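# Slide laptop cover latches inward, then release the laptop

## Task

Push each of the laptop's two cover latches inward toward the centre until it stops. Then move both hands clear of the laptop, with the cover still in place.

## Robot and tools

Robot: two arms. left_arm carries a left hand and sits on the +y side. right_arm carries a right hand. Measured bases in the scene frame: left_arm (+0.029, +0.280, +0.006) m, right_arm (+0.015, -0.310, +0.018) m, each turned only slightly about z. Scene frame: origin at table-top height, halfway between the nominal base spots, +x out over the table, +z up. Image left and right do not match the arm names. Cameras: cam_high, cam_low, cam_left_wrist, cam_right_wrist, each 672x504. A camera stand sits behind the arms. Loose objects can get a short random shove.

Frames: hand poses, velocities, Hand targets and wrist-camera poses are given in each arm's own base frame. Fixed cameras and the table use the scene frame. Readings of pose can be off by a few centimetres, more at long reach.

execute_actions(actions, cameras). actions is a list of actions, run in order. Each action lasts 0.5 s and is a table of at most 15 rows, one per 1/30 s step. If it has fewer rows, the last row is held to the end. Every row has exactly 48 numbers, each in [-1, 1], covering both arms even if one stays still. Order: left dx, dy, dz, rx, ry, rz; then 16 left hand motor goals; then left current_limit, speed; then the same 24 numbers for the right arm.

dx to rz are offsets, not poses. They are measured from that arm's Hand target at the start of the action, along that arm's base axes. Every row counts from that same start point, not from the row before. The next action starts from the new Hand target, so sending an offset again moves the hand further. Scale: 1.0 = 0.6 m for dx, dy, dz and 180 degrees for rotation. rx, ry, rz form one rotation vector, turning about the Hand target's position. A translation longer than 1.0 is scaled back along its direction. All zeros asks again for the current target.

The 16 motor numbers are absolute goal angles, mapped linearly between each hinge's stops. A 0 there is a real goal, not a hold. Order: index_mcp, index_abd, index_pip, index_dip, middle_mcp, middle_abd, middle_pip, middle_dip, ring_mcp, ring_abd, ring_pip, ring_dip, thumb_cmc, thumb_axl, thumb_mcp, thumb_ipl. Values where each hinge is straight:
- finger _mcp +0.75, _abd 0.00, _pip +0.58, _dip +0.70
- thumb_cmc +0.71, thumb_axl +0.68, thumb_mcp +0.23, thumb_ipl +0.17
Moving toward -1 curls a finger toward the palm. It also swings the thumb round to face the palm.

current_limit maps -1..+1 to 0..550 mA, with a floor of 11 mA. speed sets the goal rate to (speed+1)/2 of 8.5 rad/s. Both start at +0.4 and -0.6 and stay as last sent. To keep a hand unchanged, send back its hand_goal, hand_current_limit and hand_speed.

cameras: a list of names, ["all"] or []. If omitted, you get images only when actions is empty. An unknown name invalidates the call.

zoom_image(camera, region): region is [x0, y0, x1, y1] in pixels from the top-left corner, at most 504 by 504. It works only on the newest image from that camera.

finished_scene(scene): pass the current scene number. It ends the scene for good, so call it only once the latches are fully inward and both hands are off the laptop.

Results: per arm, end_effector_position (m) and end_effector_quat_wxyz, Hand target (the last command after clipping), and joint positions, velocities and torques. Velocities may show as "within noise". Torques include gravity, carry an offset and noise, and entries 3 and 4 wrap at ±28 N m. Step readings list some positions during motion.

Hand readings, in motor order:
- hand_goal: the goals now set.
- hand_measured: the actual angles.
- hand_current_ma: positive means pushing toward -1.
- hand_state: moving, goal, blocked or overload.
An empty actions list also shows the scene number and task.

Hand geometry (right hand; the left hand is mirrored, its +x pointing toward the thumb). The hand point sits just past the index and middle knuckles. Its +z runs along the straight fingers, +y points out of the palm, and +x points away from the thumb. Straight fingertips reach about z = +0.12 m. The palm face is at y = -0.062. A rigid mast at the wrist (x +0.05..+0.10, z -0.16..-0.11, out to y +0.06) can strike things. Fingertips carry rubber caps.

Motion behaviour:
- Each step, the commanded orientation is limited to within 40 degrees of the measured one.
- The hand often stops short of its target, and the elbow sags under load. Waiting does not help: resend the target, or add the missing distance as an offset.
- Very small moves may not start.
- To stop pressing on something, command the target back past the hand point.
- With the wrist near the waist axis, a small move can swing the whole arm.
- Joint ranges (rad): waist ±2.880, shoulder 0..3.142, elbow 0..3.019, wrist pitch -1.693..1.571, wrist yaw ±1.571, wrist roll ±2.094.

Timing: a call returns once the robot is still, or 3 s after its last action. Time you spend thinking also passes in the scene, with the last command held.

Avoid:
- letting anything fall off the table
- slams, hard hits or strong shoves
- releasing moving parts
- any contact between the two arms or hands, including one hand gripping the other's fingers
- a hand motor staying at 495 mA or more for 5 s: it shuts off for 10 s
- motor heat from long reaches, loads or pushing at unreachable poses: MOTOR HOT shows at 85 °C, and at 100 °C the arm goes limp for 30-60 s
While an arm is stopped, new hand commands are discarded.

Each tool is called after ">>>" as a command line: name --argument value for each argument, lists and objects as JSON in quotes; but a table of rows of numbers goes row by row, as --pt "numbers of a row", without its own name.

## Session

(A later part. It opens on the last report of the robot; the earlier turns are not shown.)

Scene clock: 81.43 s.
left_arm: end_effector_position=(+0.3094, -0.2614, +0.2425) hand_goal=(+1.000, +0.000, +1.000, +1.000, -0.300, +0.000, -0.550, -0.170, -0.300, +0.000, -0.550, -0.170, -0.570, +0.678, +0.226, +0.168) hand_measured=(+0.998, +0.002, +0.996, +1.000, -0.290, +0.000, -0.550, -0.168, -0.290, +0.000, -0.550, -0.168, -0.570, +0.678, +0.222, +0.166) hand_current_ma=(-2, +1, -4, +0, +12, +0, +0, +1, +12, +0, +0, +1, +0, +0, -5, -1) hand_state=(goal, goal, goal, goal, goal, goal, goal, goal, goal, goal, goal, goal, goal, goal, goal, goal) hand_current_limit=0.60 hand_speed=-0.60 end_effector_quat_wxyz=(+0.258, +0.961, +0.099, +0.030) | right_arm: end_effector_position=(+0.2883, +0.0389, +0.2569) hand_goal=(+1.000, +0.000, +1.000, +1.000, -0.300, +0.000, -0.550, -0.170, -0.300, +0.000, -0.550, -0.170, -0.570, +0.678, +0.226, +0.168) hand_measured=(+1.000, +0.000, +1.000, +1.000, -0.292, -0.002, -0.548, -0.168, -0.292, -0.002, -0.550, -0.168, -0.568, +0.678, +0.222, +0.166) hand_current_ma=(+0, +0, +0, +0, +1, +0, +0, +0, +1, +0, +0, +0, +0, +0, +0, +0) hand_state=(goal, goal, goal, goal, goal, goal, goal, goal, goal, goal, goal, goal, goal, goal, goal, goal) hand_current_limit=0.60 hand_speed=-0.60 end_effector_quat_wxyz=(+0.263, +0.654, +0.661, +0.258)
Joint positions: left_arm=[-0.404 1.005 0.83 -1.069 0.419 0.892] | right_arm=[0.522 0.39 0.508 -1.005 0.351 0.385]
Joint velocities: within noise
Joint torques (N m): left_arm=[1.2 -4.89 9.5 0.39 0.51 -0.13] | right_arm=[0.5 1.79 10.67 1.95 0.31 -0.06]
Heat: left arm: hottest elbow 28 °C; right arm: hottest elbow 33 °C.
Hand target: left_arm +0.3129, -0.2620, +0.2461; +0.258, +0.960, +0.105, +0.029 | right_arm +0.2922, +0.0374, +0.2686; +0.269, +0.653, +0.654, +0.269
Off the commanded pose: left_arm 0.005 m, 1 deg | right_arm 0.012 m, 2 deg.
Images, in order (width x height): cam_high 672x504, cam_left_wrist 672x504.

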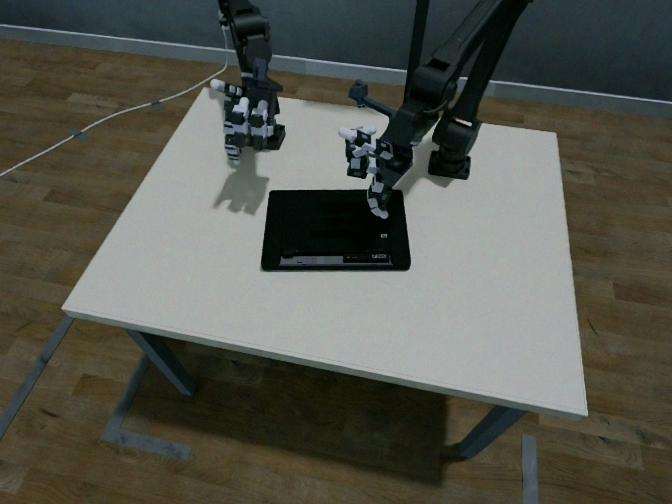

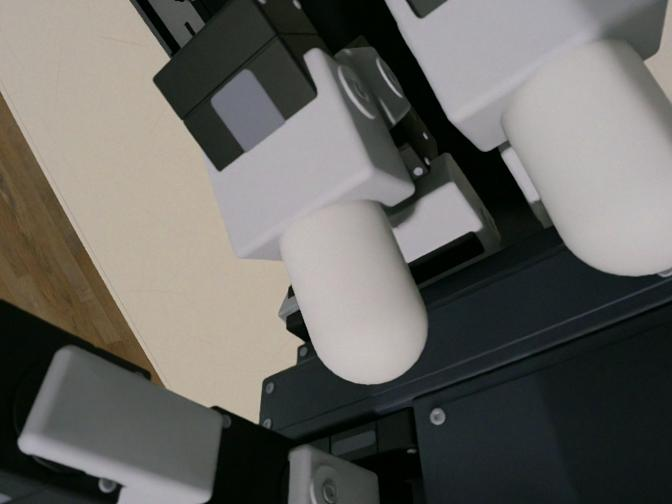

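>>> execute_actions --actions '[[[0,0,0.06,-0.0188,-0.0234,0.1426,1,0,1,1,-0.3,0,-0.55,-0.17,-0.3,0,-0.55,-0.17,-0.57,0.678,0.226,0.168,0.6,-0.6,0,-0.2,0.05,0,0,0,1,0,1,1,-0.3,0,-0.55,-0.17,-0.3,0,-0.55,-0.17,-0.57,0.678,0.226,0.168,0.6,-0.6]],[[0,0,0,-0.0188,-0.0234,0.1426,1,0,1,1,-0.3,0,-0.55,-0.17,-0.3,0,-0.55,-0.17,-0.57,0.678,0.226,0.168,0.6,-0.6,0,-0.2,0,0,0,0,1,0,1,1,-0.3,0,-0.55,-0.17,-0.3,0,-0.55,-0.17,-0.57,0.678,0.226,0.168,0.6,-0.6]],[[0,-0.08,0,-0.0188,-0.0234,0.1426,1,0,1,1,-0.3,0,-0.55,-0.17,-0.3,0,-0.55,-0.17,-0.57,0.678,0.226,0.168,0.6,-0.6,0,0,0,0,0,0,1,0,1,1,-0.3,0,-0.55,-0.17,-0.3,0,-0.55,-0.17,-0.57,0.678,0.226,0.168,0.6,-0.6]],[[-0.02,-0.1,-0.12,0,0,0,1,0,1,1,-0.3,0,-0.55,-0.17,-0.3,0,-0.55,-0.17,-0.57,0.678,0.226,0.168,0.6,-0.6,0,0,0,0,0,0,1,0,1,1,-0.3,0,-0.55,-0.17,-0.3,0,-0.55,-0.17,-0.57,0.678,0.226,0.168,0.6,-0.6]]]' --cameras '["cam_high","cam_left_wrist"]'

Scene clock: 84.23 s.
left_arm: end_effector_position=(+0.2937, -0.3662, +0.1979) hand_goal=(+1.000, +0.000, +1.000, +1.000, -0.300, +0.000, -0.550, -0.170, -0.300, +0.000, -0.550, -0.170, -0.570, +0.678, +0.226, +0.168) hand_measured=(+1.000, +0.014, +1.000, +1.000, -0.290, +0.000, -0.550, -0.168, -0.290, +0.000, -0.550, -0.168, -0.572, +0.678, +0.220, +0.166) hand_current_ma=(+0, +16, +0, +0, +13, +0, +0, +1, +12, +0, +0, +1, +0, +0, -6, -1) hand_state=(goal, goal, goal, goal, goal, goal, goal, goal, goal, goal, goal, goal, goal, goal, goal, goal) hand_current_limit=0.60 hand_speed=-0.60 end_effector_quat_wxyz=(+0.252, +0.674, +0.633, +0.286) | right_arm: end_effector_position=(+0.2854, -0.2015, +0.2710) hand_goal=(+1.000, +0.000, +1.000, +1.000, -0.300, +0.000, -0.550, -0.170, -0.300, +0.000, -0.550, -0.170, -0.570, +0.678, +0.226, +0.168) hand_measured=(+1.000, +0.000, +1.000, +1.000, -0.292, -0.002, -0.548, -0.168, -0.292, -0.002, -0.550, -0.168, -0.568, +0.678, +0.222, +0.166) hand_current_ma=(+0, +0, +0, +0, +1, +0, +0, +0, +1, +0, +0, +0, +0, +0, -1, +0) hand_state=(goal, goal, goal, goal, goal, goal, goal, goal, goal, goal, goal, goal, goal, goal, goal, goal) hand_current_limit=0.60 hand_speed=-0.60 end_effector_quat_wxyz=(+0.249, +0.670, +0.644, +0.273)
Joint positions: left_arm=[-1.291 1.464 0.966 -0.834 -0.752 -1.135] | right_arm=[-1.036 0.764 0.674 -1.05 -0.644 -0.851]
Joint torques (N m): left_arm=[2.2 -10.23 9.69 0.69 -0.55 -0.34] | right_arm=[3.37 -2.43 12.89 0.49 -0.89 -0.09]
Heat: left arm: hottest elbow 28 °C; right arm: hottest elbow 34 °C.
Hand target: left_arm +0.3009, -0.3701, +0.2099; +0.270, +0.653, +0.653, +0.271 | right_arm +0.2921, -0.2026, +0.2986; +0.269, +0.654, +0.654, +0.269
Off the commanded pose: left_arm 0.014 m, 4 deg | right_arm 0.028 m, 3 deg.
Step readings (end_effector_position of left_arm | right_arm):
0: (+0.3094, -0.2614, +0.2425) | (+0.2883, +0.0389, +0.2569)
1: (+0.3125, -0.2592, +0.2421) | (+0.2878, +0.0378, +0.2557)
2: (+0.3190, -0.2554, +0.2420) | (+0.2876, +0.0270, +0.2537)
4: (+0.3122, -0.2543, +0.2515) | (+0.2812, -0.0284, +0.2597)
8: (+0.2972, -0.2639, +0.2823) | (+0.2717, -0.0865, +0.2735)
15: (+0.3064, -0.2611, +0.2779) | (+0.2870, -0.0865, +0.2657)
16: (+0.3136, -0.2538, +0.2758) | (+0.2878, -0.0890, +0.2649)
17: (+0.3230, -0.2453, +0.2788) | (+0.2865, -0.1005, +0.2661)
19: (+0.3168, -0.2501, +0.2798) | (+0.2740, -0.1535, +0.2684)
23: (+0.2983, -0.2712, +0.2771) | (+0.2690, -0.2133, +0.2725)
30: (+0.3052, -0.2628, +0.2666) | (+0.2839, -0.2075, +0.2647)
31: (+0.3098, -0.2573, +0.2706) | (+0.2840, -0.2060, +0.2652)
32: (+0.3127, -0.2524, +0.2805) | (+0.2841, -0.2050, +0.2661)
34: (+0.3063, -0.2783, +0.2845) | (+0.2846, -0.2036, +0.2682)
38: (+0.3005, -0.3280, +0.2624) | (+0.2852, -0.2027, +0.2707)
45: (+0.3062, -0.3078, +0.2528) | (+0.2854, -0.2018, +0.2710)
46: (+0.3065, -0.3095, +0.2511) | (+0.2854, -0.2017, +0.2710)
47: (+0.3070, -0.3159, +0.2493) | (+0.2854, -0.2017, +0.2710)
49: (+0.3035, -0.3388, +0.2350) | (+0.2854, -0.2016, +0.2710)
53: (+0.2947, -0.3648, +0.1960) | (+0.2854, -0.2016, +0.2710)
60: (+0.2936, -0.3665, +0.1980) | (+0.2854, -0.2015, +0.2710)
Images, in order (width x height): cam_high 672x504, cam_left_wrist 672x504.

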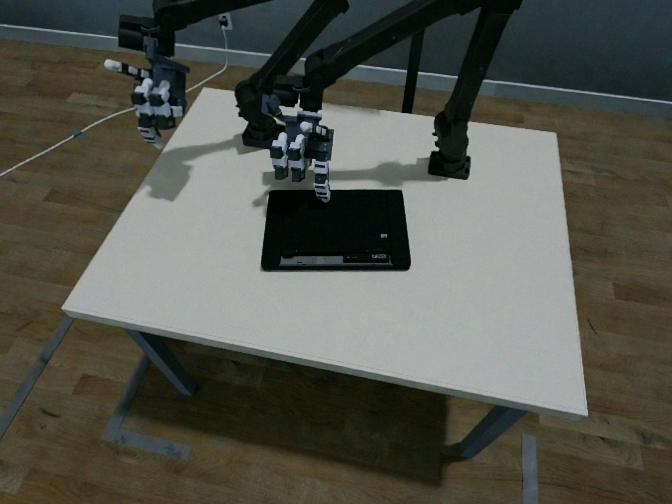

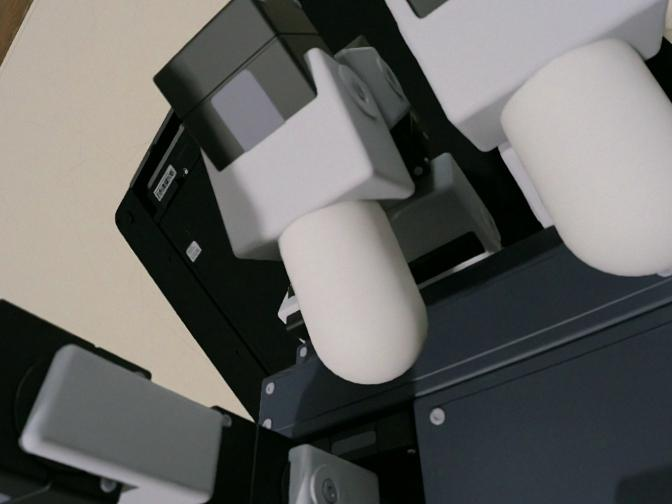

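>>> zoom_image --camera "cam_left_wrist" --region '[120, 120, 210, 220]'

Scaled by 5.040 from the camera's 672x504 image, which has a finer 960x720 frame.

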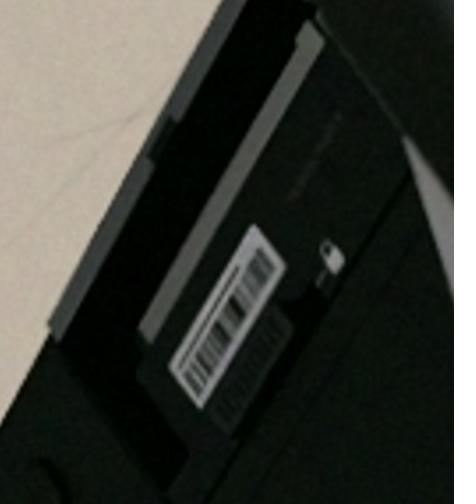

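>>> zoom_image --camera "cam_left_wrist" --region '[155, 160, 195, 210]'

Scaled by 10.080 from the camera's 672x504 image, which has a finer 960x720 frame.

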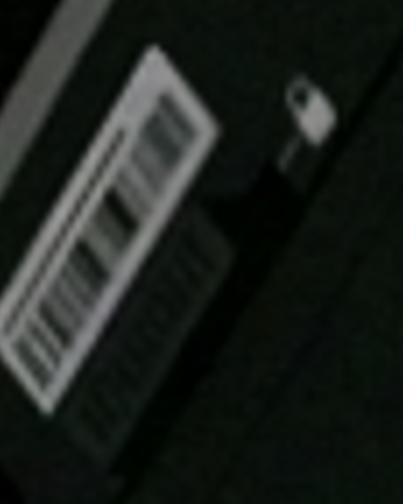

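>>> execute_actions --actions '[[[0.05,0.12,-0.03,0,0,0,-0.3,0,-0.55,-0.17,-0.3,0,-0.55,-0.17,-0.3,0,-0.55,-0.17,-0.57,0.678,0.226,0.168,0.6,-0.6,0,0,0,0,0,0,1,0,1,1,-0.3,0,-0.55,-0.17,-0.3,0,-0.55,-0.17,-0.57,0.678,0.226,0.168,0.6,-0.6]]]' --cameras '["cam_high","cam_left_wrist"]'

Scene clock: 88.00 s.
left_arm: end_effector_position=(+0.3311, -0.2895, +0.1933) hand_goal=(-0.300, +0.000, -0.550, -0.170, -0.300, +0.000, -0.550, -0.170, -0.300, +0.000, -0.550, -0.170, -0.570, +0.678, +0.226, +0.168) hand_measured=(-0.282, +0.002, -0.548, -0.168, -0.290, +0.000, -0.550, -0.168, -0.290, +0.000, -0.550, -0.168, -0.570, +0.678, +0.222, +0.166) hand_current_ma=(+26, +1, +1, +1, +12, +0, +0, +1, +11, +0, +0, +1, +0, +0, -5, -1) hand_state=(goal, goal, goal, goal, goal, goal, goal, goal, goal, goal, goal, goal, goal, goal, goal, goal) hand_current_limit=0.60 hand_speed=-0.60 end_effector_quat_wxyz=(+0.268, +0.646, +0.661, +0.273) | right_arm: end_effector_position=(+0.2854, -0.2015, +0.2710) hand_goal=(+1.000, +0.000, +1.000, +1.000, -0.300, +0.000, -0.550, -0.170, -0.300, +0.000, -0.550, -0.170, -0.570, +0.678, +0.226, +0.168) hand_measured=(+1.000, +0.000, +1.000, +1.000, -0.292, -0.002, -0.548, -0.168, -0.292, -0.002, -0.550, -0.168, -0.568, +0.678, +0.222, +0.166) hand_current_ma=(+0, +0, +0, +0, +1, +0, +0, +0, +1, +0, +0, +0, +0, +0, -1, +0) hand_state=(goal, goal, goal, goal, goal, goal, goal, goal, goal, goal, goal, goal, goal, goal, goal, goal) hand_current_limit=0.60 hand_speed=-0.60 end_effector_quat_wxyz=(+0.249, +0.670, +0.644, +0.273)
Joint positions: left_arm=[-1.129 1.309 0.79 -0.663 -0.701 -1.008] | right_arm=[-1.036 0.764 0.674 -1.05 -0.644 -0.851]
Joint torques (N m): left_arm=[0.67 -7.24 8.01 1.22 -0.66 0.2] | right_arm=[3.55 -2.61 12.72 0.46 -0.93 -0.09]
Heat: left arm: hottest elbow 28 °C; right arm: hottest elbow 35 °C.
Hand target: left_arm +0.3309, -0.2980, +0.1921; +0.270, +0.653, +0.653, +0.271 | right_arm +0.2921, -0.2026, +0.2986; +0.269, +0.654, +0.654, +0.269
Off the commanded pose: left_arm 0.009 m, 1 deg | right_arm 0.028 m, 3 deg.
Step readings (end_effector_position of left_arm | right_arm):
0: (+0.2937, -0.3661, +0.1979) | (+0.2854, -0.2015, +0.2710)
1: (+0.2951, -0.3618, +0.1949) | (+0.2854, -0.2015, +0.2710)
2: (+0.2969, -0.3579, +0.1964) | (+0.2854, -0.2015, +0.2710)
4: (+0.3041, -0.3339, +0.2018) | (+0.2854, -0.2015, +0.2710)
8: (+0.3286, -0.2860, +0.1974) | (+0.2854, -0.2015, +0.2710)
15: (+0.3312, -0.2882, +0.1931) | (+0.2854, -0.2015, +0.2710)
Images, in order (width x height): cam_high 672x504, cam_left_wrist 672x504.

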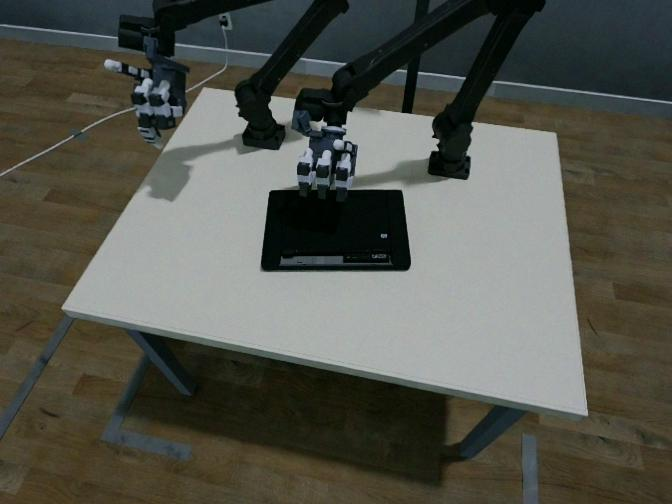

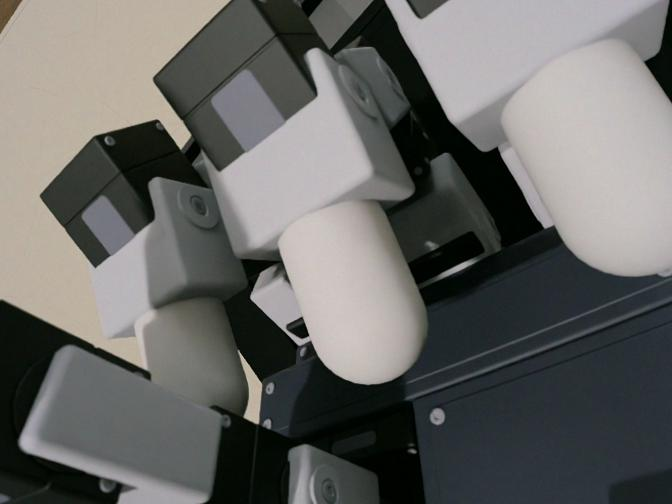

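>>> execute_actions --actions '[[[0,0,0.03,0,0,0,0.754,0,0.576,0.696,0.754,0,0.576,0.696,0.754,0,0.576,0.696,0.714,0.678,0.226,0.168,0.6,-0.2,0,0,0,0,0,0,1,0,1,1,-0.3,0,-0.55,-0.17,-0.3,0,-0.55,-0.17,-0.57,0.678,0.226,0.168,0.6,-0.6]],[[0,0,0,0,0,0,0.754,0,0.576,0.696,0.754,0,0.576,0.696,0.754,0,0.576,0.696,0.714,0.678,0.226,0.168,0.6,-0.2,0,0,0,0,0,0,1,0,1,1,-0.3,0,-0.55,-0.17,-0.3,0,-0.55,-0.17,-0.57,0.678,0.226,0.168,0.6,-0.6]]]' --cameras '["cam_high","cam_left_wrist"]'

Scene clock: 89.53 s.
left_arm: end_effector_position=(+0.3285, -0.2857, +0.1908) hand_goal=(+0.754, +0.000, +0.576, +0.696, +0.754, +0.000, +0.576, +0.696, +0.754, +0.000, +0.576, +0.696, +0.714, +0.678, +0.226, +0.168) hand_measured=(+0.760, +0.002, +0.574, +0.694, +0.760, +0.000, +0.576, +0.694, +0.758, +0.000, +0.574, +0.694, +0.718, +0.678, +0.222, +0.166) hand_current_ma=(+5, +1, +0, -1, +4, +0, +0, -1, +4, +0, +0, -1, +3, +0, -5, -1) hand_state=(goal, goal, goal, goal, goal, goal, goal, goal, goal, goal, goal, goal, goal, goal, goal, goal) hand_current_limit=0.60 hand_speed=-0.20 end_effector_quat_wxyz=(+0.253, +0.654, +0.657, +0.277) | right_arm: end_effector_position=(+0.2854, -0.2015, +0.2710) hand_goal=(+1.000, +0.000, +1.000, +1.000, -0.300, +0.000, -0.550, -0.170, -0.300, +0.000, -0.550, -0.170, -0.570, +0.678, +0.226, +0.168) hand_measured=(+1.000, +0.000, +1.000, +1.000, -0.292, -0.002, -0.548, -0.168, -0.292, -0.002, -0.550, -0.168, -0.568, +0.678, +0.222, +0.166) hand_current_ma=(+0, +0, +0, +0, +1, +0, +0, +0, +1, +0, +0, +0, +0, +0, -1, +0) hand_state=(goal, goal, goal, goal, goal, goal, goal, goal, goal, goal, goal, goal, goal, goal, goal, goal) hand_current_limit=0.60 hand_speed=-0.60 end_effector_quat_wxyz=(+0.249, +0.670, +0.644, +0.273)
Joint positions: left_arm=[-1.13 1.306 0.79 -0.7 -0.698 -1.005] | right_arm=[-1.036 0.764 0.674 -1.05 -0.644 -0.851]
Joint torques (N m): left_arm=[0.73 -8.94 10.03 0.31 -0.78 0.23] | right_arm=[2.9 -2.02 12.75 0.43 -0.94 -0.08]
Heat: left arm: hottest elbow 28 °C; right arm: hottest elbow 36 °C.
Hand target: left_arm +0.3309, -0.2981, +0.2100; +0.270, +0.653, +0.653, +0.271 | right_arm +0.2921, -0.2026, +0.2986; +0.269, +0.654, +0.654, +0.269
Off the commanded pose: left_arm 0.023 m, 2 deg | right_arm 0.028 m, 3 deg.
Step readings (end_effector_position of left_arm | right_arm):
0: (+0.3311, -0.2895, +0.1933) | (+0.2854, -0.2015, +0.2710)
1: (+0.3308, -0.2889, +0.1929) | (+0.2854, -0.2015, +0.2710)
2: (+0.3303, -0.2879, +0.1923) | (+0.2854, -0.2015, +0.2710)
4: (+0.3294, -0.2865, +0.1921) | (+0.2854, -0.2015, +0.2710)
8: (+0.3290, -0.2858, +0.1916) | (+0.2854, -0.2015, +0.2710)
15: (+0.3287, -0.2857, +0.1907) | (+0.2854, -0.2015, +0.2710)
16: (+0.3285, -0.2858, +0.1907) | (+0.2854, -0.2015, +0.2710)
17: (+0.3285, -0.2858, +0.1907) | (+0.2854, -0.2015, +0.2710)
19: (+0.3285, -0.2857, +0.1908) | (+0.2854, -0.2015, +0.2710)
23: (+0.3285, -0.2857, +0.1908) | (+0.2854, -0.2015, +0.2710)
30: (+0.3285, -0.2857, +0.1908) | (+0.2854, -0.2015, +0.2710)
Images, in order (width x height): cam_high 672x504, cam_left_wrist 672x504.

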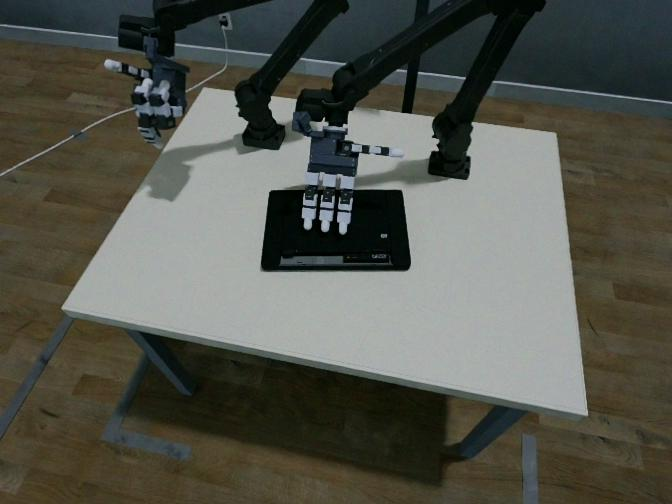

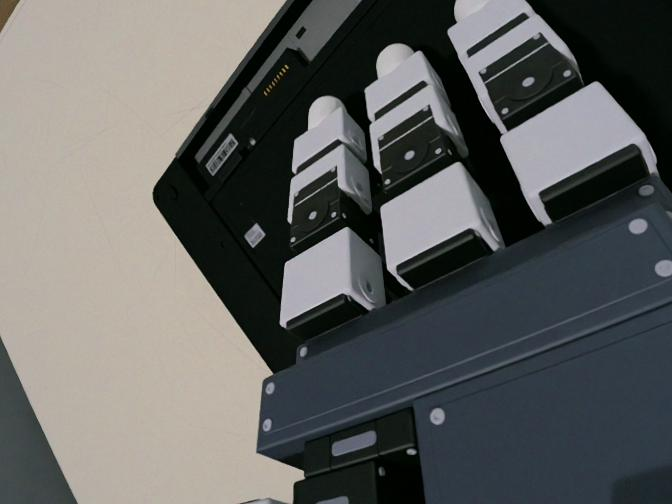

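>>> zoom_image --camera "cam_left_wrist" --region '[195, 120, 265, 190]'

>>> zoom_image --camera "cam_left_wrist" --region '[180, 0, 400, 200]'

Scaled by 7.200 from the camera's 672x504 image, which has a finer 960x720 frame.

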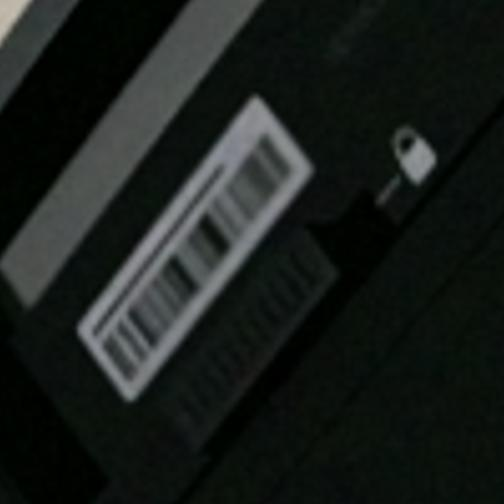

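Scaled by 2.291 from the camera's 672x504 image, which has a finer 960x720 frame.

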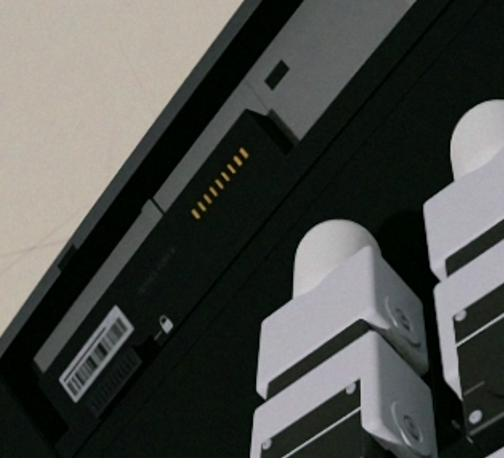

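>>> execute_actions --actions '[[[0,0,0.117,0.0188,0.0234,-0.1426,1,0,1,1,-0.3,0,-0.55,-0.17,-0.3,0,-0.55,-0.17,-0.57,0.678,0.226,0.168,0.6,-0.4,0,0,0,0,0,0,1,0,1,1,-0.3,0,-0.55,-0.17,-0.3,0,-0.55,-0.17,-0.57,0.678,0.226,0.168,0.6,-0.6]],[[0.035,0.035,0,0.0188,0.0234,-0.1426,1,0,1,1,-0.3,0,-0.55,-0.17,-0.3,0,-0.55,-0.17,-0.57,0.678,0.226,0.168,0.6,-0.4,0,0,0,0,0,0,1,0,1,1,-0.3,0,-0.55,-0.17,-0.3,0,-0.55,-0.17,-0.57,0.678,0.226,0.168,0.6,-0.6]],[[0.035,0.02,0,0.0188,0.0234,-0.1426,1,0,1,1,-0.3,0,-0.55,-0.17,-0.3,0,-0.55,-0.17,-0.57,0.678,0.226,0.168,0.6,-0.4,0,0,0,0,0,0,1,0,1,1,-0.3,0,-0.55,-0.17,-0.3,0,-0.55,-0.17,-0.57,0.678,0.226,0.168,0.6,-0.6]],[[0.015,0.01,-0.133,0,0,0,1,0,1,1,-0.3,0,-0.55,-0.17,-0.3,0,-0.55,-0.17,-0.57,0.678,0.226,0.168,0.6,-0.6,0,0,0,0,0,0,1,0,1,1,-0.3,0,-0.55,-0.17,-0.3,0,-0.55,-0.17,-0.57,0.678,0.226,0.168,0.6,-0.6]]]' --cameras '["cam_high","cam_low"]'

>>> zoom_image --camera "cam_high" --region '[350, 230, 410, 290]'

>>> zoom_image --camera "cam_low" --region '[460, 230, 520, 290]'

Scene clock: 92.93 s.
left_arm: end_effector_position=(+0.3747, -0.2595, +0.1888) hand_goal=(+1.000, +0.000, +1.000, +1.000, -0.300, +0.000, -0.550, -0.170, -0.300, +0.000, -0.550, -0.170, -0.570, +0.678, +0.226, +0.168) hand_measured=(+1.000, -0.002, +0.996, +0.998, -0.288, +0.000, -0.548, -0.168, -0.290, +0.000, -0.548, -0.168, -0.568, +0.678, +0.222, +0.168) hand_current_ma=(+0, -1, -2, -2, +14, +0, +1, +1, +13, +0, +1, +1, +1, +0, -5, -1) hand_state=(goal, goal, goal, goal, goal, goal, goal, goal, goal, goal, goal, goal, goal, goal, goal, goal) hand_current_limit=0.60 hand_speed=-0.60 end_effector_quat_wxyz=(+0.250, +0.962, +0.113, +0.012) | right_arm: end_effector_position=(+0.2854, -0.2015, +0.2710) hand_goal=(+1.000, +0.000, +1.000, +1.000, -0.300, +0.000, -0.550, -0.170, -0.300, +0.000, -0.550, -0.170, -0.570, +0.678, +0.226, +0.168) hand_measured=(+1.000, +0.000, +1.000, +1.000, -0.292, -0.002, -0.548, -0.168, -0.292, -0.002, -0.550, -0.168, -0.568, +0.678, +0.222, +0.166) hand_current_ma=(+0, +0, +0, +0, +1, +0, +0, +0, +1, +0, +0, +0, +0, +0, -1, +0) hand_state=(goal, goal, goal, goal, goal, goal, goal, goal, goal, goal, goal, goal, goal, goal, goal, goal) hand_current_limit=0.60 hand_speed=-0.60 end_effector_quat_wxyz=(+0.249, +0.670, +0.644, +0.273)
Joint positions: left_arm=[-0.327 1.244 0.871 -0.942 0.441 0.953] | right_arm=[-1.036 0.764 0.674 -1.05 -0.644 -0.851]
Joint torques (N m): left_arm=[1.96 -8.18 9.07 1.02 0.7 0.22] | right_arm=[3.14 -2.32 12.82 0.49 -0.92 -0.11]
Heat: left arm: hottest elbow 28 °C; right arm: hottest elbow 37 °C.
Hand target: left_arm +0.3819, -0.2590, +0.2006; +0.258, +0.960, +0.105, +0.029 | right_arm +0.2921, -0.2026, +0.2986; +0.269, +0.654, +0.654, +0.269
Off the commanded pose: left_arm 0.014 m, 2 deg | right_arm 0.028 m, 3 deg.
Step readings (end_effector_position of left_arm | right_arm):
0: (+0.3285, -0.2857, +0.1908) | (+0.2854, -0.2015, +0.2710)
1: (+0.3275, -0.2905, +0.1915) | (+0.2854, -0.2015, +0.2710)
2: (+0.3247, -0.2960, +0.1894) | (+0.2854, -0.2015, +0.2710)
4: (+0.3189, -0.2935, +0.2140) | (+0.2854, -0.2015, +0.2710)
8: (+0.3218, -0.2824, +0.2799) | (+0.2854, -0.2015, +0.2710)
15: (+0.3279, -0.2910, +0.2791) | (+0.2854, -0.2015, +0.2710)
16: (+0.3244, -0.3001, +0.2711) | (+0.2854, -0.2015, +0.2710)
17: (+0.3201, -0.3099, +0.2626) | (+0.2854, -0.2015, +0.2710)
19: (+0.3299, -0.2941, +0.2596) | (+0.2854, -0.2015, +0.2710)
23: (+0.3576, -0.2552, +0.2649) | (+0.2854, -0.2015, +0.2710)
30: (+0.3488, -0.2636, +0.2619) | (+0.2854, -0.2015, +0.2710)
31: (+0.3427, -0.2710, +0.2625) | (+0.2854, -0.2015, +0.2710)
32: (+0.3354, -0.2769, +0.2636) | (+0.2854, -0.2015, +0.2710)
34: (+0.3491, -0.2644, +0.2646) | (+0.2854, -0.2015, +0.2710)
38: (+0.3822, -0.2430, +0.2592) | (+0.2854, -0.2015, +0.2710)
45: (+0.3682, -0.2539, +0.2547) | (+0.2854, -0.2015, +0.2710)
46: (+0.3680, -0.2551, +0.2506) | (+0.2854, -0.2015, +0.2710)
47: (+0.3720, -0.2578, +0.2496) | (+0.2854, -0.2015, +0.2710)
49: (+0.3751, -0.2590, +0.2318) | (+0.2854, -0.2015, +0.2710)
53: (+0.3737, -0.2583, +0.1933) | (+0.2854, -0.2015, +0.2710)
60: (+0.3749, -0.2594, +0.1887) | (+0.2854, -0.2015, +0.2710)
Images, in order (width x height): cam_high 672x504, cam_low 672x504.

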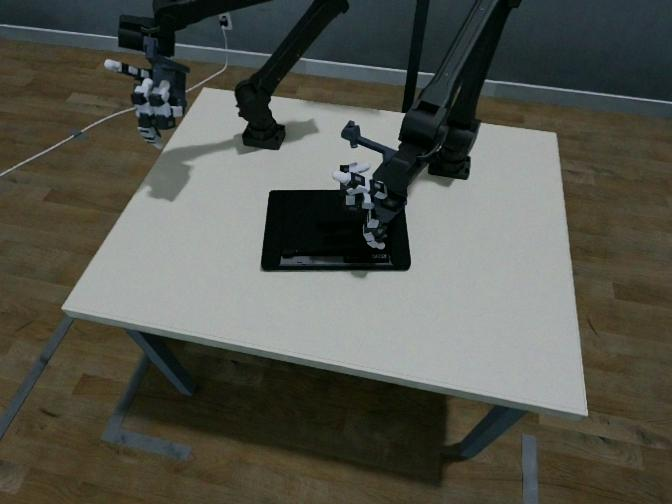

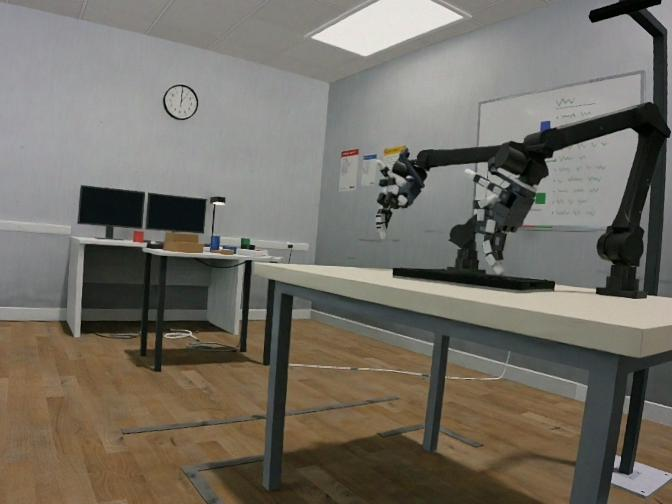

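Scaled by 8.400 from the camera's 672x504 image, which has a finer 960x720 frame.

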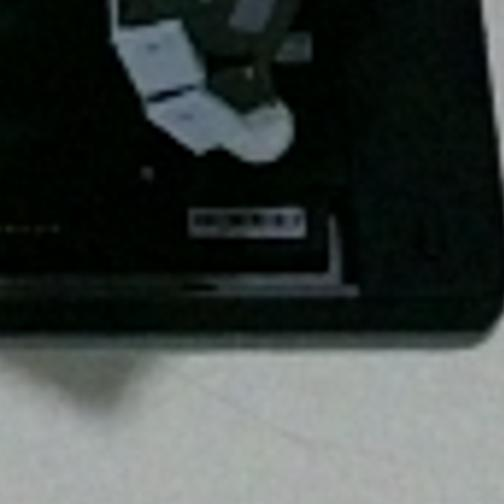

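Scaled by 8.400 from the camera's 672x504 image, which has a finer 960x720 frame.

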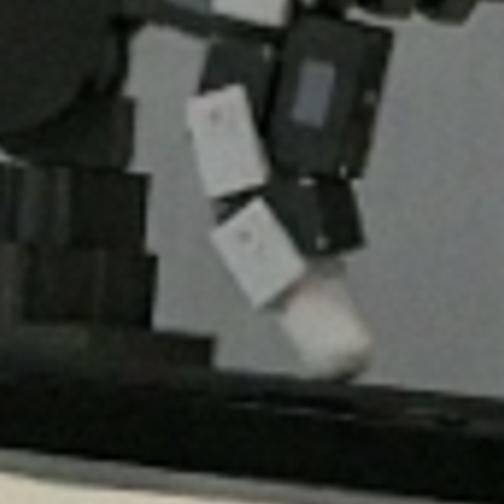

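>>> execute_actions --actions '[[[0.0105,-0.005,-0.008,0,0,0,1,0,1,1,-0.3,0,-0.55,-0.17,-0.3,0,-0.55,-0.17,-0.57,0.678,0.226,0.168,0.6,-0.4,0,0,0,0,0,0,1,0,1,1,-0.3,0,-0.55,-0.17,-0.3,0,-0.55,-0.17,-0.57,0.678,0.226,0.168,0.6,-0.6]]]' --cameras '["cam_high","cam_low"]'

>>> zoom_image --camera "cam_high" --region '[350, 230, 410, 290]'

>>> zoom_image --camera "cam_low" --region '[460, 230, 520, 290]'

Scene clock: 94.17 s.
left_arm: end_effector_position=(+0.3777, -0.2605, +0.1904) hand_goal=(+1.000, +0.000, +1.000, +1.000, -0.300, +0.000, -0.550, -0.170, -0.300, +0.000, -0.550, -0.170, -0.570, +0.678, +0.226, +0.168) hand_measured=(+1.000, -0.002, +0.996, +0.998, -0.288, +0.000, -0.548, -0.168, -0.290, +0.000, -0.548, -0.168, -0.568, +0.678, +0.222, +0.168) hand_current_ma=(+0, -1, -2, -2, +14, +0, +1, +1, +13, +0, +1, +1, +1, +0, -5, -1) hand_state=(goal, goal, goal, goal, goal, goal, goal, goal, goal, goal, goal, goal, goal, goal, goal, goal) hand_current_limit=0.60 hand_speed=-0.40 end_effector_quat_wxyz=(+0.253, +0.961, +0.110, +0.019) | right_arm: end_effector_position=(+0.2854, -0.2015, +0.2710) hand_goal=(+1.000, +0.000, +1.000, +1.000, -0.300, +0.000, -0.550, -0.170, -0.300, +0.000, -0.550, -0.170, -0.570, +0.678, +0.226, +0.168) hand_measured=(+1.000, +0.000, +1.000, +1.000, -0.292, -0.002, -0.548, -0.168, -0.292, -0.002, -0.550, -0.168, -0.568, +0.678, +0.222, +0.166) hand_current_ma=(+0, +0, +0, +0, +1, +0, +0, +0, +1, +0, +0, +0, +0, +0, -1, +0) hand_state=(goal, goal, goal, goal, goal, goal, goal, goal, goal, goal, goal, goal, goal, goal, goal, goal) hand_current_limit=0.60 hand_speed=-0.60 end_effector_quat_wxyz=(+0.249, +0.670, +0.644, +0.273)
Joint positions: left_arm=[-0.327 1.245 0.871 -0.925 0.441 0.953] | right_arm=[-1.036 0.764 0.674 -1.05 -0.644 -0.851]
Joint torques (N m): left_arm=[1.79 -6.59 9.61 1.07 0.69 0.19] | right_arm=[2.96 -2.32 12.63 0.4 -0.9 -0.14]
Heat: left arm: hottest elbow 28 °C; right arm: hottest elbow 37 °C.
Hand target: left_arm +0.3882, -0.2620, +0.1958; +0.258, +0.960, +0.105, +0.029 | right_arm +0.2921, -0.2026, +0.2986; +0.269, +0.654, +0.654, +0.269
Off the commanded pose: left_arm 0.012 m, 1 deg | right_arm 0.028 m, 3 deg.
Step readings (end_effector_position of left_arm | right_arm):
0: (+0.3747, -0.2595, +0.1888) | (+0.2854, -0.2015, +0.2710)
1: (+0.3751, -0.2596, +0.1889) | (+0.2854, -0.2015, +0.2710)
2: (+0.3758, -0.2599, +0.1894) | (+0.2854, -0.2015, +0.2710)
4: (+0.3772, -0.2603, +0.1900) | (+0.2854, -0.2015, +0.2710)
8: (+0.3777, -0.2605, +0.1903) | (+0.2854, -0.2015, +0.2710)
15: (+0.3777, -0.2605, +0.1904) | (+0.2854, -0.2015, +0.2710)
Images, in order (width x height): cam_high 672x504, cam_low 672x504.

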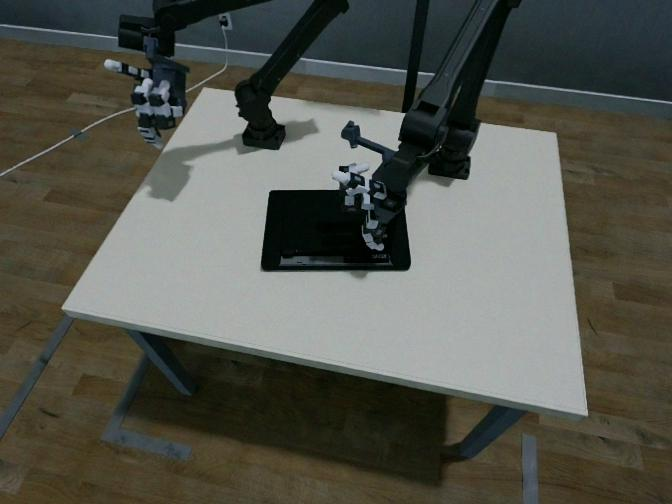

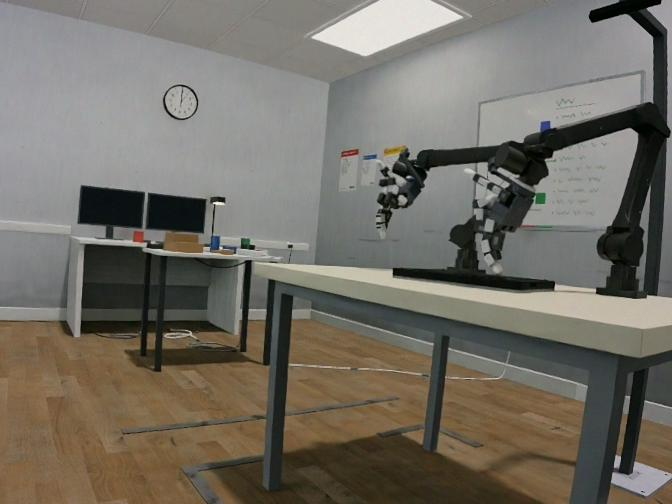

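Scaled by 8.400 from the camera's 672x504 image, which has a finer 960x720 frame.

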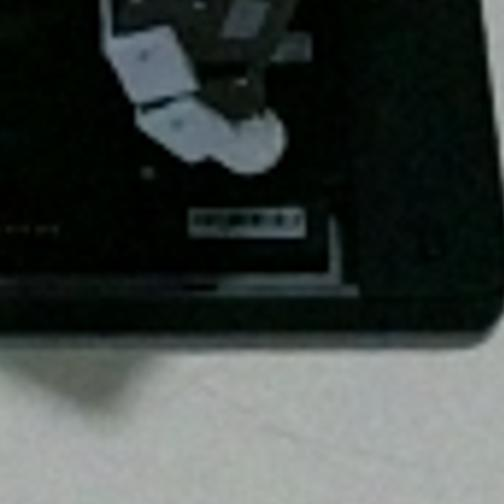

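Scaled by 8.400 from the camera's 672x504 image, which has a finer 960x720 frame.

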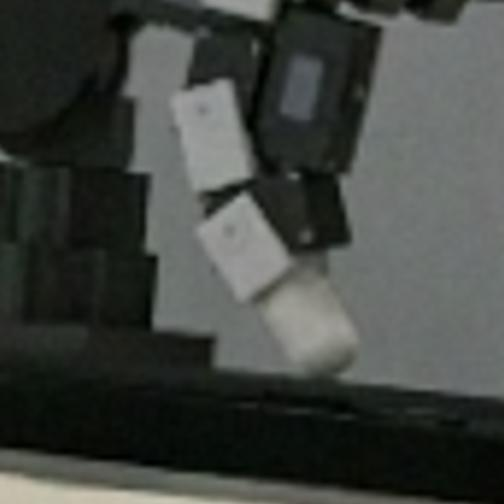

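>>> execute_actions --actions '[[[-0.006,0,-0.03,0,0,0,1,0,1,1,-0.3,0,-0.55,-0.17,-0.3,0,-0.55,-0.17,-0.57,0.678,0.226,0.168,0.6,-0.4,0,0,0,0,0,0,1,0,1,1,-0.3,0,-0.55,-0.17,-0.3,0,-0.55,-0.17,-0.57,0.678,0.226,0.168,0.6,-0.6]],[[-0.004,-0.015,0,0,0,0,1,0,1,1,-0.3,0,-0.55,-0.17,-0.3,0,-0.55,-0.17,-0.57,0.678,0.226,0.168,0.6,-0.4,0,0,0,0,0,0,1,0,1,1,-0.3,0,-0.55,-0.17,-0.3,0,-0.55,-0.17,-0.57,0.678,0.226,0.168,0.6,-0.6]]]' --cameras '["cam_high"]'

>>> zoom_image --camera "cam_high" --region '[350, 230, 410, 290]'

Scene clock: 95.77 s.
left_arm: end_effector_position=(+0.3810, -0.2669, +0.1844) hand_goal=(+1.000, +0.000, +1.000, +1.000, -0.300, +0.000, -0.550, -0.170, -0.300, +0.000, -0.550, -0.170, -0.570, +0.678, +0.226, +0.168) hand_measured=(+1.000, +0.000, +1.000, +1.000, -0.288, +0.000, -0.548, -0.168, -0.290, +0.000, -0.548, -0.168, -0.568, +0.678, +0.222, +0.168) hand_current_ma=(+0, +0, +0, +0, +14, +0, +1, +1, +13, +0, +1, +1, +0, +0, -5, -1) hand_state=(goal, goal, goal, goal, goal, goal, goal, goal, goal, goal, goal, goal, goal, goal, goal, goal) hand_current_limit=0.60 hand_speed=-0.40 end_effector_quat_wxyz=(+0.259, +0.960, +0.102, +0.035) | right_arm: end_effector_position=(+0.2854, -0.2015, +0.2710) hand_goal=(+1.000, +0.000, +1.000, +1.000, -0.300, +0.000, -0.550, -0.170, -0.300, +0.000, -0.550, -0.170, -0.570, +0.678, +0.226, +0.168) hand_measured=(+1.000, +0.000, +1.000, +1.000, -0.292, -0.002, -0.548, -0.168, -0.292, -0.002, -0.550, -0.168, -0.568, +0.678, +0.222, +0.166) hand_current_ma=(+0, +0, +0, +0, +1, +0, +0, +0, +1, +0, +0, +0, +0, +0, -1, +0) hand_state=(goal, goal, goal, goal, goal, goal, goal, goal, goal, goal, goal, goal, goal, goal, goal, goal) hand_current_limit=0.60 hand_speed=-0.60 end_effector_quat_wxyz=(+0.249, +0.670, +0.644, +0.273)
Joint positions: left_arm=[-0.34 1.256 0.852 -0.857 0.436 0.951] | right_arm=[-1.036 0.764 0.674 -1.05 -0.644 -0.851]
Joint torques (N m): left_arm=[0.5 -6.65 7.83 1.11 0.54 -0.14] | right_arm=[3.02 -2.43 12.81 0.49 -0.91 -0.07]
Heat: left arm: hottest elbow 28 °C; right arm: hottest elbow 38 °C.
Hand target: left_arm +0.3821, -0.2710, +0.1777; +0.258, +0.960, +0.105, +0.029 | right_arm +0.2921, -0.2026, +0.2986; +0.269, +0.654, +0.654, +0.269
Off the commanded pose: left_arm 0.008 m, 1 deg | right_arm 0.028 m, 3 deg.
Step readings (end_effector_position of left_arm | right_arm):
0: (+0.3777, -0.2605, +0.1904) | (+0.2854, -0.2015, +0.2710)
1: (+0.3781, -0.2606, +0.1895) | (+0.2854, -0.2015, +0.2710)
2: (+0.3796, -0.2612, +0.1895) | (+0.2854, -0.2015, +0.2710)
4: (+0.3811, -0.2617, +0.1866) | (+0.2854, -0.2015, +0.2710)
8: (+0.3821, -0.2622, +0.1847) | (+0.2854, -0.2015, +0.2710)
15: (+0.3821, -0.2622, +0.1846) | (+0.2854, -0.2015, +0.2710)
16: (+0.3822, -0.2626, +0.1846) | (+0.2854, -0.2015, +0.2710)
17: (+0.3823, -0.2632, +0.1843) | (+0.2854, -0.2015, +0.2710)
19: (+0.3817, -0.2651, +0.1842) | (+0.2854, -0.2015, +0.2710)
23: (+0.3810, -0.2667, +0.1844) | (+0.2854, -0.2015, +0.2710)
30: (+0.3810, -0.2669, +0.1844) | (+0.2854, -0.2015, +0.2710)
Images, in order (width x height): cam_high 672x504.

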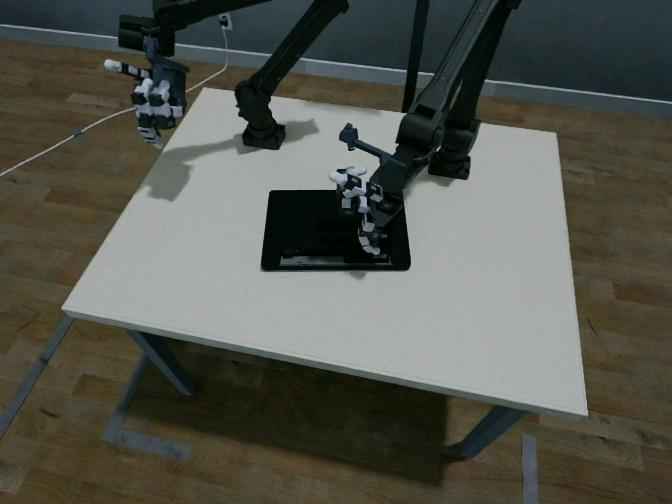

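Scaled by 8.400 from the camera's 672x504 image, which has a finer 960x720 frame.

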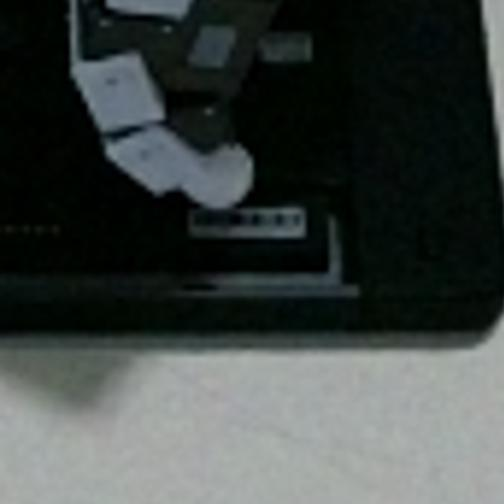

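>>> execute_actions --actions '[[[-0.1,0.05,0.1,0,0,0,1,0,1,1,-0.3,0,-0.55,-0.17,-0.3,0,-0.55,-0.17,-0.57,0.678,0.226,0.168,0.6,-0.4,0,0,0,0,0,0,1,0,1,1,-0.3,0,-0.55,-0.17,-0.3,0,-0.55,-0.17,-0.57,0.678,0.226,0.168,0.6,-0.6]]]' --cameras '["cam_high"]'

>>> zoom_image --camera "cam_high" --region '[365, 240, 395, 265]'

>>> zoom_image --camera "cam_high" --region '[270, 240, 300, 265]'

Scene clock: 96.80 s.
left_arm: end_effector_position=(+0.3173, -0.2431, +0.2343) hand_goal=(+1.000, +0.000, +1.000, +1.000, -0.300, +0.000, -0.550, -0.170, -0.300, +0.000, -0.550, -0.170, -0.570, +0.678, +0.226, +0.168) hand_measured=(+0.998, +0.002, +1.000, +1.000, -0.288, +0.000, -0.548, -0.168, -0.288, +0.000, -0.548, -0.168, -0.568, +0.678, +0.222, +0.168) hand_current_ma=(-1, +1, +0, +0, +15, +0, +1, +1, +14, +0, +1, +1, +0, +0, -5, -1) hand_state=(goal, goal, goal, goal, goal, goal, goal, goal, goal, goal, goal, goal, goal, goal, goal, goal) hand_current_limit=0.60 hand_speed=-0.40 end_effector_quat_wxyz=(+0.259, +0.960, +0.106, +0.026) | right_arm: end_effector_position=(+0.2854, -0.2015, +0.2710) hand_goal=(+1.000, +0.000, +1.000, +1.000, -0.300, +0.000, -0.550, -0.170, -0.300, +0.000, -0.550, -0.170, -0.570, +0.678, +0.226, +0.168) hand_measured=(+1.000, +0.000, +1.000, +1.000, -0.292, -0.002, -0.548, -0.168, -0.292, -0.002, -0.550, -0.168, -0.568, +0.678, +0.222, +0.166) hand_current_ma=(+0, +0, +0, +0, +1, +0, +0, +0, +1, +0, +0, +0, +0, +0, -1, +0) hand_state=(goal, goal, goal, goal, goal, goal, goal, goal, goal, goal, goal, goal, goal, goal, goal, goal) hand_current_limit=0.60 hand_speed=-0.60 end_effector_quat_wxyz=(+0.249, +0.670, +0.644, +0.273)
Joint positions: left_arm=[-0.334 1.017 0.818 -1.079 0.443 0.951] | right_arm=[-1.036 0.764 0.674 -1.05 -0.644 -0.851]
Joint torques (N m): left_arm=[2.02 -4.72 9.51 0.29 0.56 0.17] | right_arm=[2.49 -2.2 12.77 0.47 -0.95 -0.08]
Heat: left arm: hottest elbow 28 °C; right arm: hottest elbow 38 °C.
Hand target: left_arm +0.3221, -0.2411, +0.2377; +0.257, +0.960, +0.105, +0.029 | right_arm +0.2921, -0.2026, +0.2986; +0.269, +0.654, +0.654, +0.269
Off the commanded pose: left_arm 0.006 m, 0 deg | right_arm 0.028 m, 3 deg.
Step readings (end_effector_position of left_arm | right_arm):
0: (+0.3810, -0.2669, +0.1844) | (+0.2854, -0.2015, +0.2710)
1: (+0.3759, -0.2650, +0.1858) | (+0.2854, -0.2015, +0.2710)
2: (+0.3678, -0.2620, +0.1882) | (+0.2854, -0.2015, +0.2710)
4: (+0.3431, -0.2530, +0.2037) | (+0.2854, -0.2015, +0.2710)
8: (+0.3177, -0.2448, +0.2397) | (+0.2854, -0.2015, +0.2710)
15: (+0.3169, -0.2429, +0.2361) | (+0.2854, -0.2015, +0.2710)
Images, in order (width x height): cam_high 672x504.

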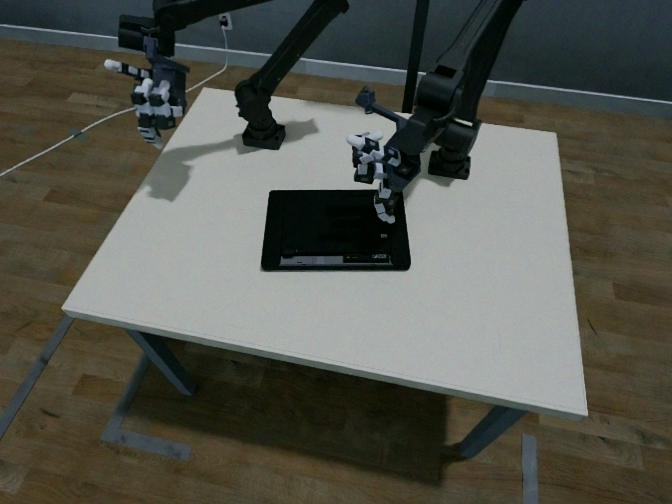

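Scaled by 16.800 from the camera's 672x504 image, which has a finer 960x720 frame.

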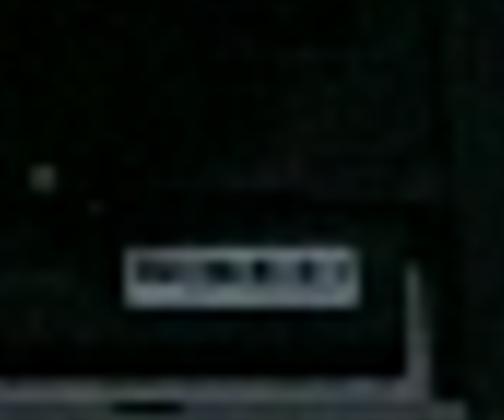

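Scaled by 16.800 from the camera's 672x504 image, which has a finer 960x720 frame.

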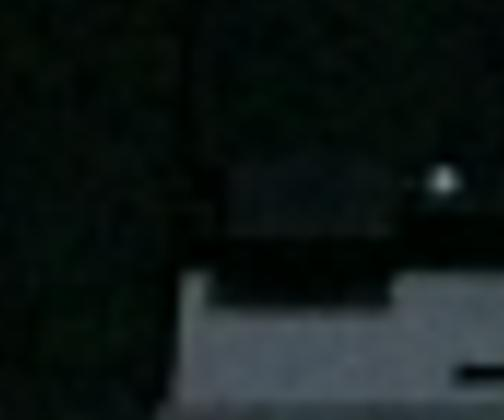

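>>> execute_actions --actions '[[[-0.1,0.15,0.1,0,0,0,1,0,1,1,-0.3,0,-0.55,-0.17,-0.3,0,-0.55,-0.17,-0.57,0.678,0.226,0.168,0.6,-0.4,0,0,0,0,0,0,1,0,1,1,-0.3,0,-0.55,-0.17,-0.3,0,-0.55,-0.17,-0.57,0.678,0.226,0.168,0.6,-0.6]]]' --cameras '["cam_high"]'

>>> zoom_image --camera "cam_high" --region '[365, 240, 395, 265]'

Scene clock: 98.17 s.
left_arm: end_effector_position=(+0.2585, -0.1498, +0.2819) hand_goal=(+1.000, +0.000, +1.000, +1.000, -0.300, +0.000, -0.550, -0.170, -0.300, +0.000, -0.550, -0.170, -0.570, +0.678, +0.226, +0.168) hand_measured=(+1.000, +0.002, +0.998, +1.000, -0.288, +0.000, -0.548, -0.168, -0.288, +0.000, -0.548, -0.168, -0.568, +0.678, +0.220, +0.168) hand_current_ma=(+0, +1, -1, +0, +15, +0, +1, +1, +15, +0, +1, +1, +1, +0, -6, -1) hand_state=(goal, goal, goal, goal, goal, goal, goal, goal, goal, goal, goal, goal, goal, goal, goal, goal) hand_current_limit=0.60 hand_speed=-0.40 end_effector_quat_wxyz=(+0.255, +0.960, +0.117, +0.016) | right_arm: end_effector_position=(+0.2854, -0.2015, +0.2710) hand_goal=(+1.000, +0.000, +1.000, +1.000, -0.300, +0.000, -0.550, -0.170, -0.300, +0.000, -0.550, -0.170, -0.570, +0.678, +0.226, +0.168) hand_measured=(+1.000, +0.000, +1.000, +1.000, -0.292, -0.002, -0.548, -0.168, -0.292, -0.002, -0.550, -0.168, -0.568, +0.678, +0.222, +0.166) hand_current_ma=(+0, +0, +0, +0, +1, +0, +0, +0, +1, +0, +0, +0, +0, +0, -1, +0) hand_state=(goal, goal, goal, goal, goal, goal, goal, goal, goal, goal, goal, goal, goal, goal, goal, goal) hand_current_limit=0.60 hand_speed=-0.60 end_effector_quat_wxyz=(+0.249, +0.670, +0.644, +0.273)
Joint positions: left_arm=[0.006 0.82 0.85 -1.501 0.508 1.308] | right_arm=[-1.036 0.764 0.674 -1.05 -0.644 -0.851]
Joint torques (N m): left_arm=[1.2 -2.55 11.03 -0.23 0.81 0.22] | right_arm=[3.14 -1.79 12.92 0.53 -0.93 -0.02]
Heat: left arm: hottest elbow 28 °C; right arm: hottest elbow 38 °C.
Hand target: left_arm +0.2622, -0.1510, +0.2977; +0.257, +0.960, +0.105, +0.029 | right_arm +0.2921, -0.2026, +0.2986; +0.269, +0.654, +0.654, +0.269
Off the commanded pose: left_arm 0.016 m, 2 deg | right_arm 0.028 m, 3 deg.
Step readings (end_effector_position of left_arm | right_arm):
0: (+0.3173, -0.2431, +0.2343) | (+0.2854, -0.2015, +0.2710)
1: (+0.3117, -0.2393, +0.2362) | (+0.2854, -0.2015, +0.2710)
2: (+0.3022, -0.2299, +0.2379) | (+0.2854, -0.2015, +0.2710)
4: (+0.2850, -0.1965, +0.2511) | (+0.2854, -0.2015, +0.2710)
8: (+0.2659, -0.1535, +0.2846) | (+0.2854, -0.2015, +0.2710)
15: (+0.2601, -0.1485, +0.2833) | (+0.2854, -0.2015, +0.2710)
Images, in order (width x height): cam_high 672x504.

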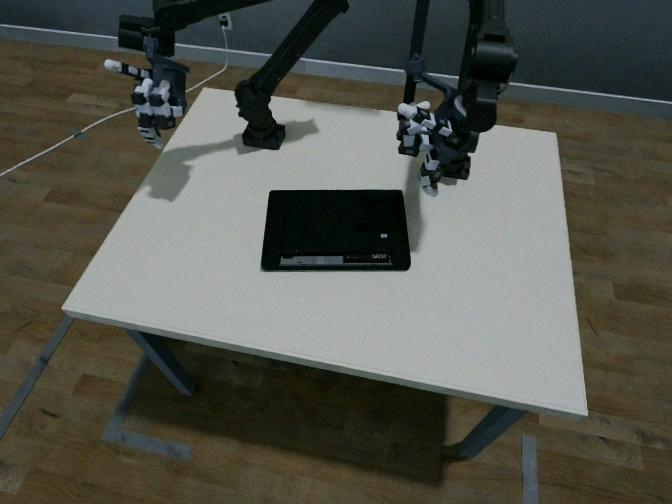

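Scaled by 16.800 from the camera's 672x504 image, which has a finer 960x720 frame.

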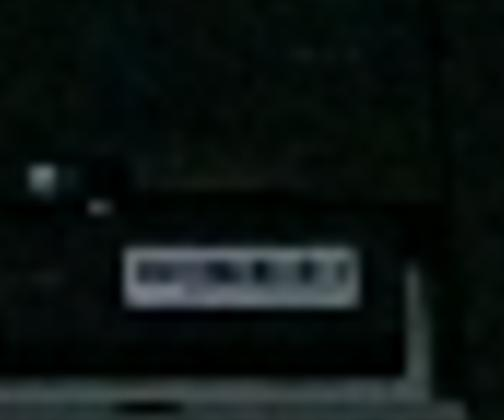

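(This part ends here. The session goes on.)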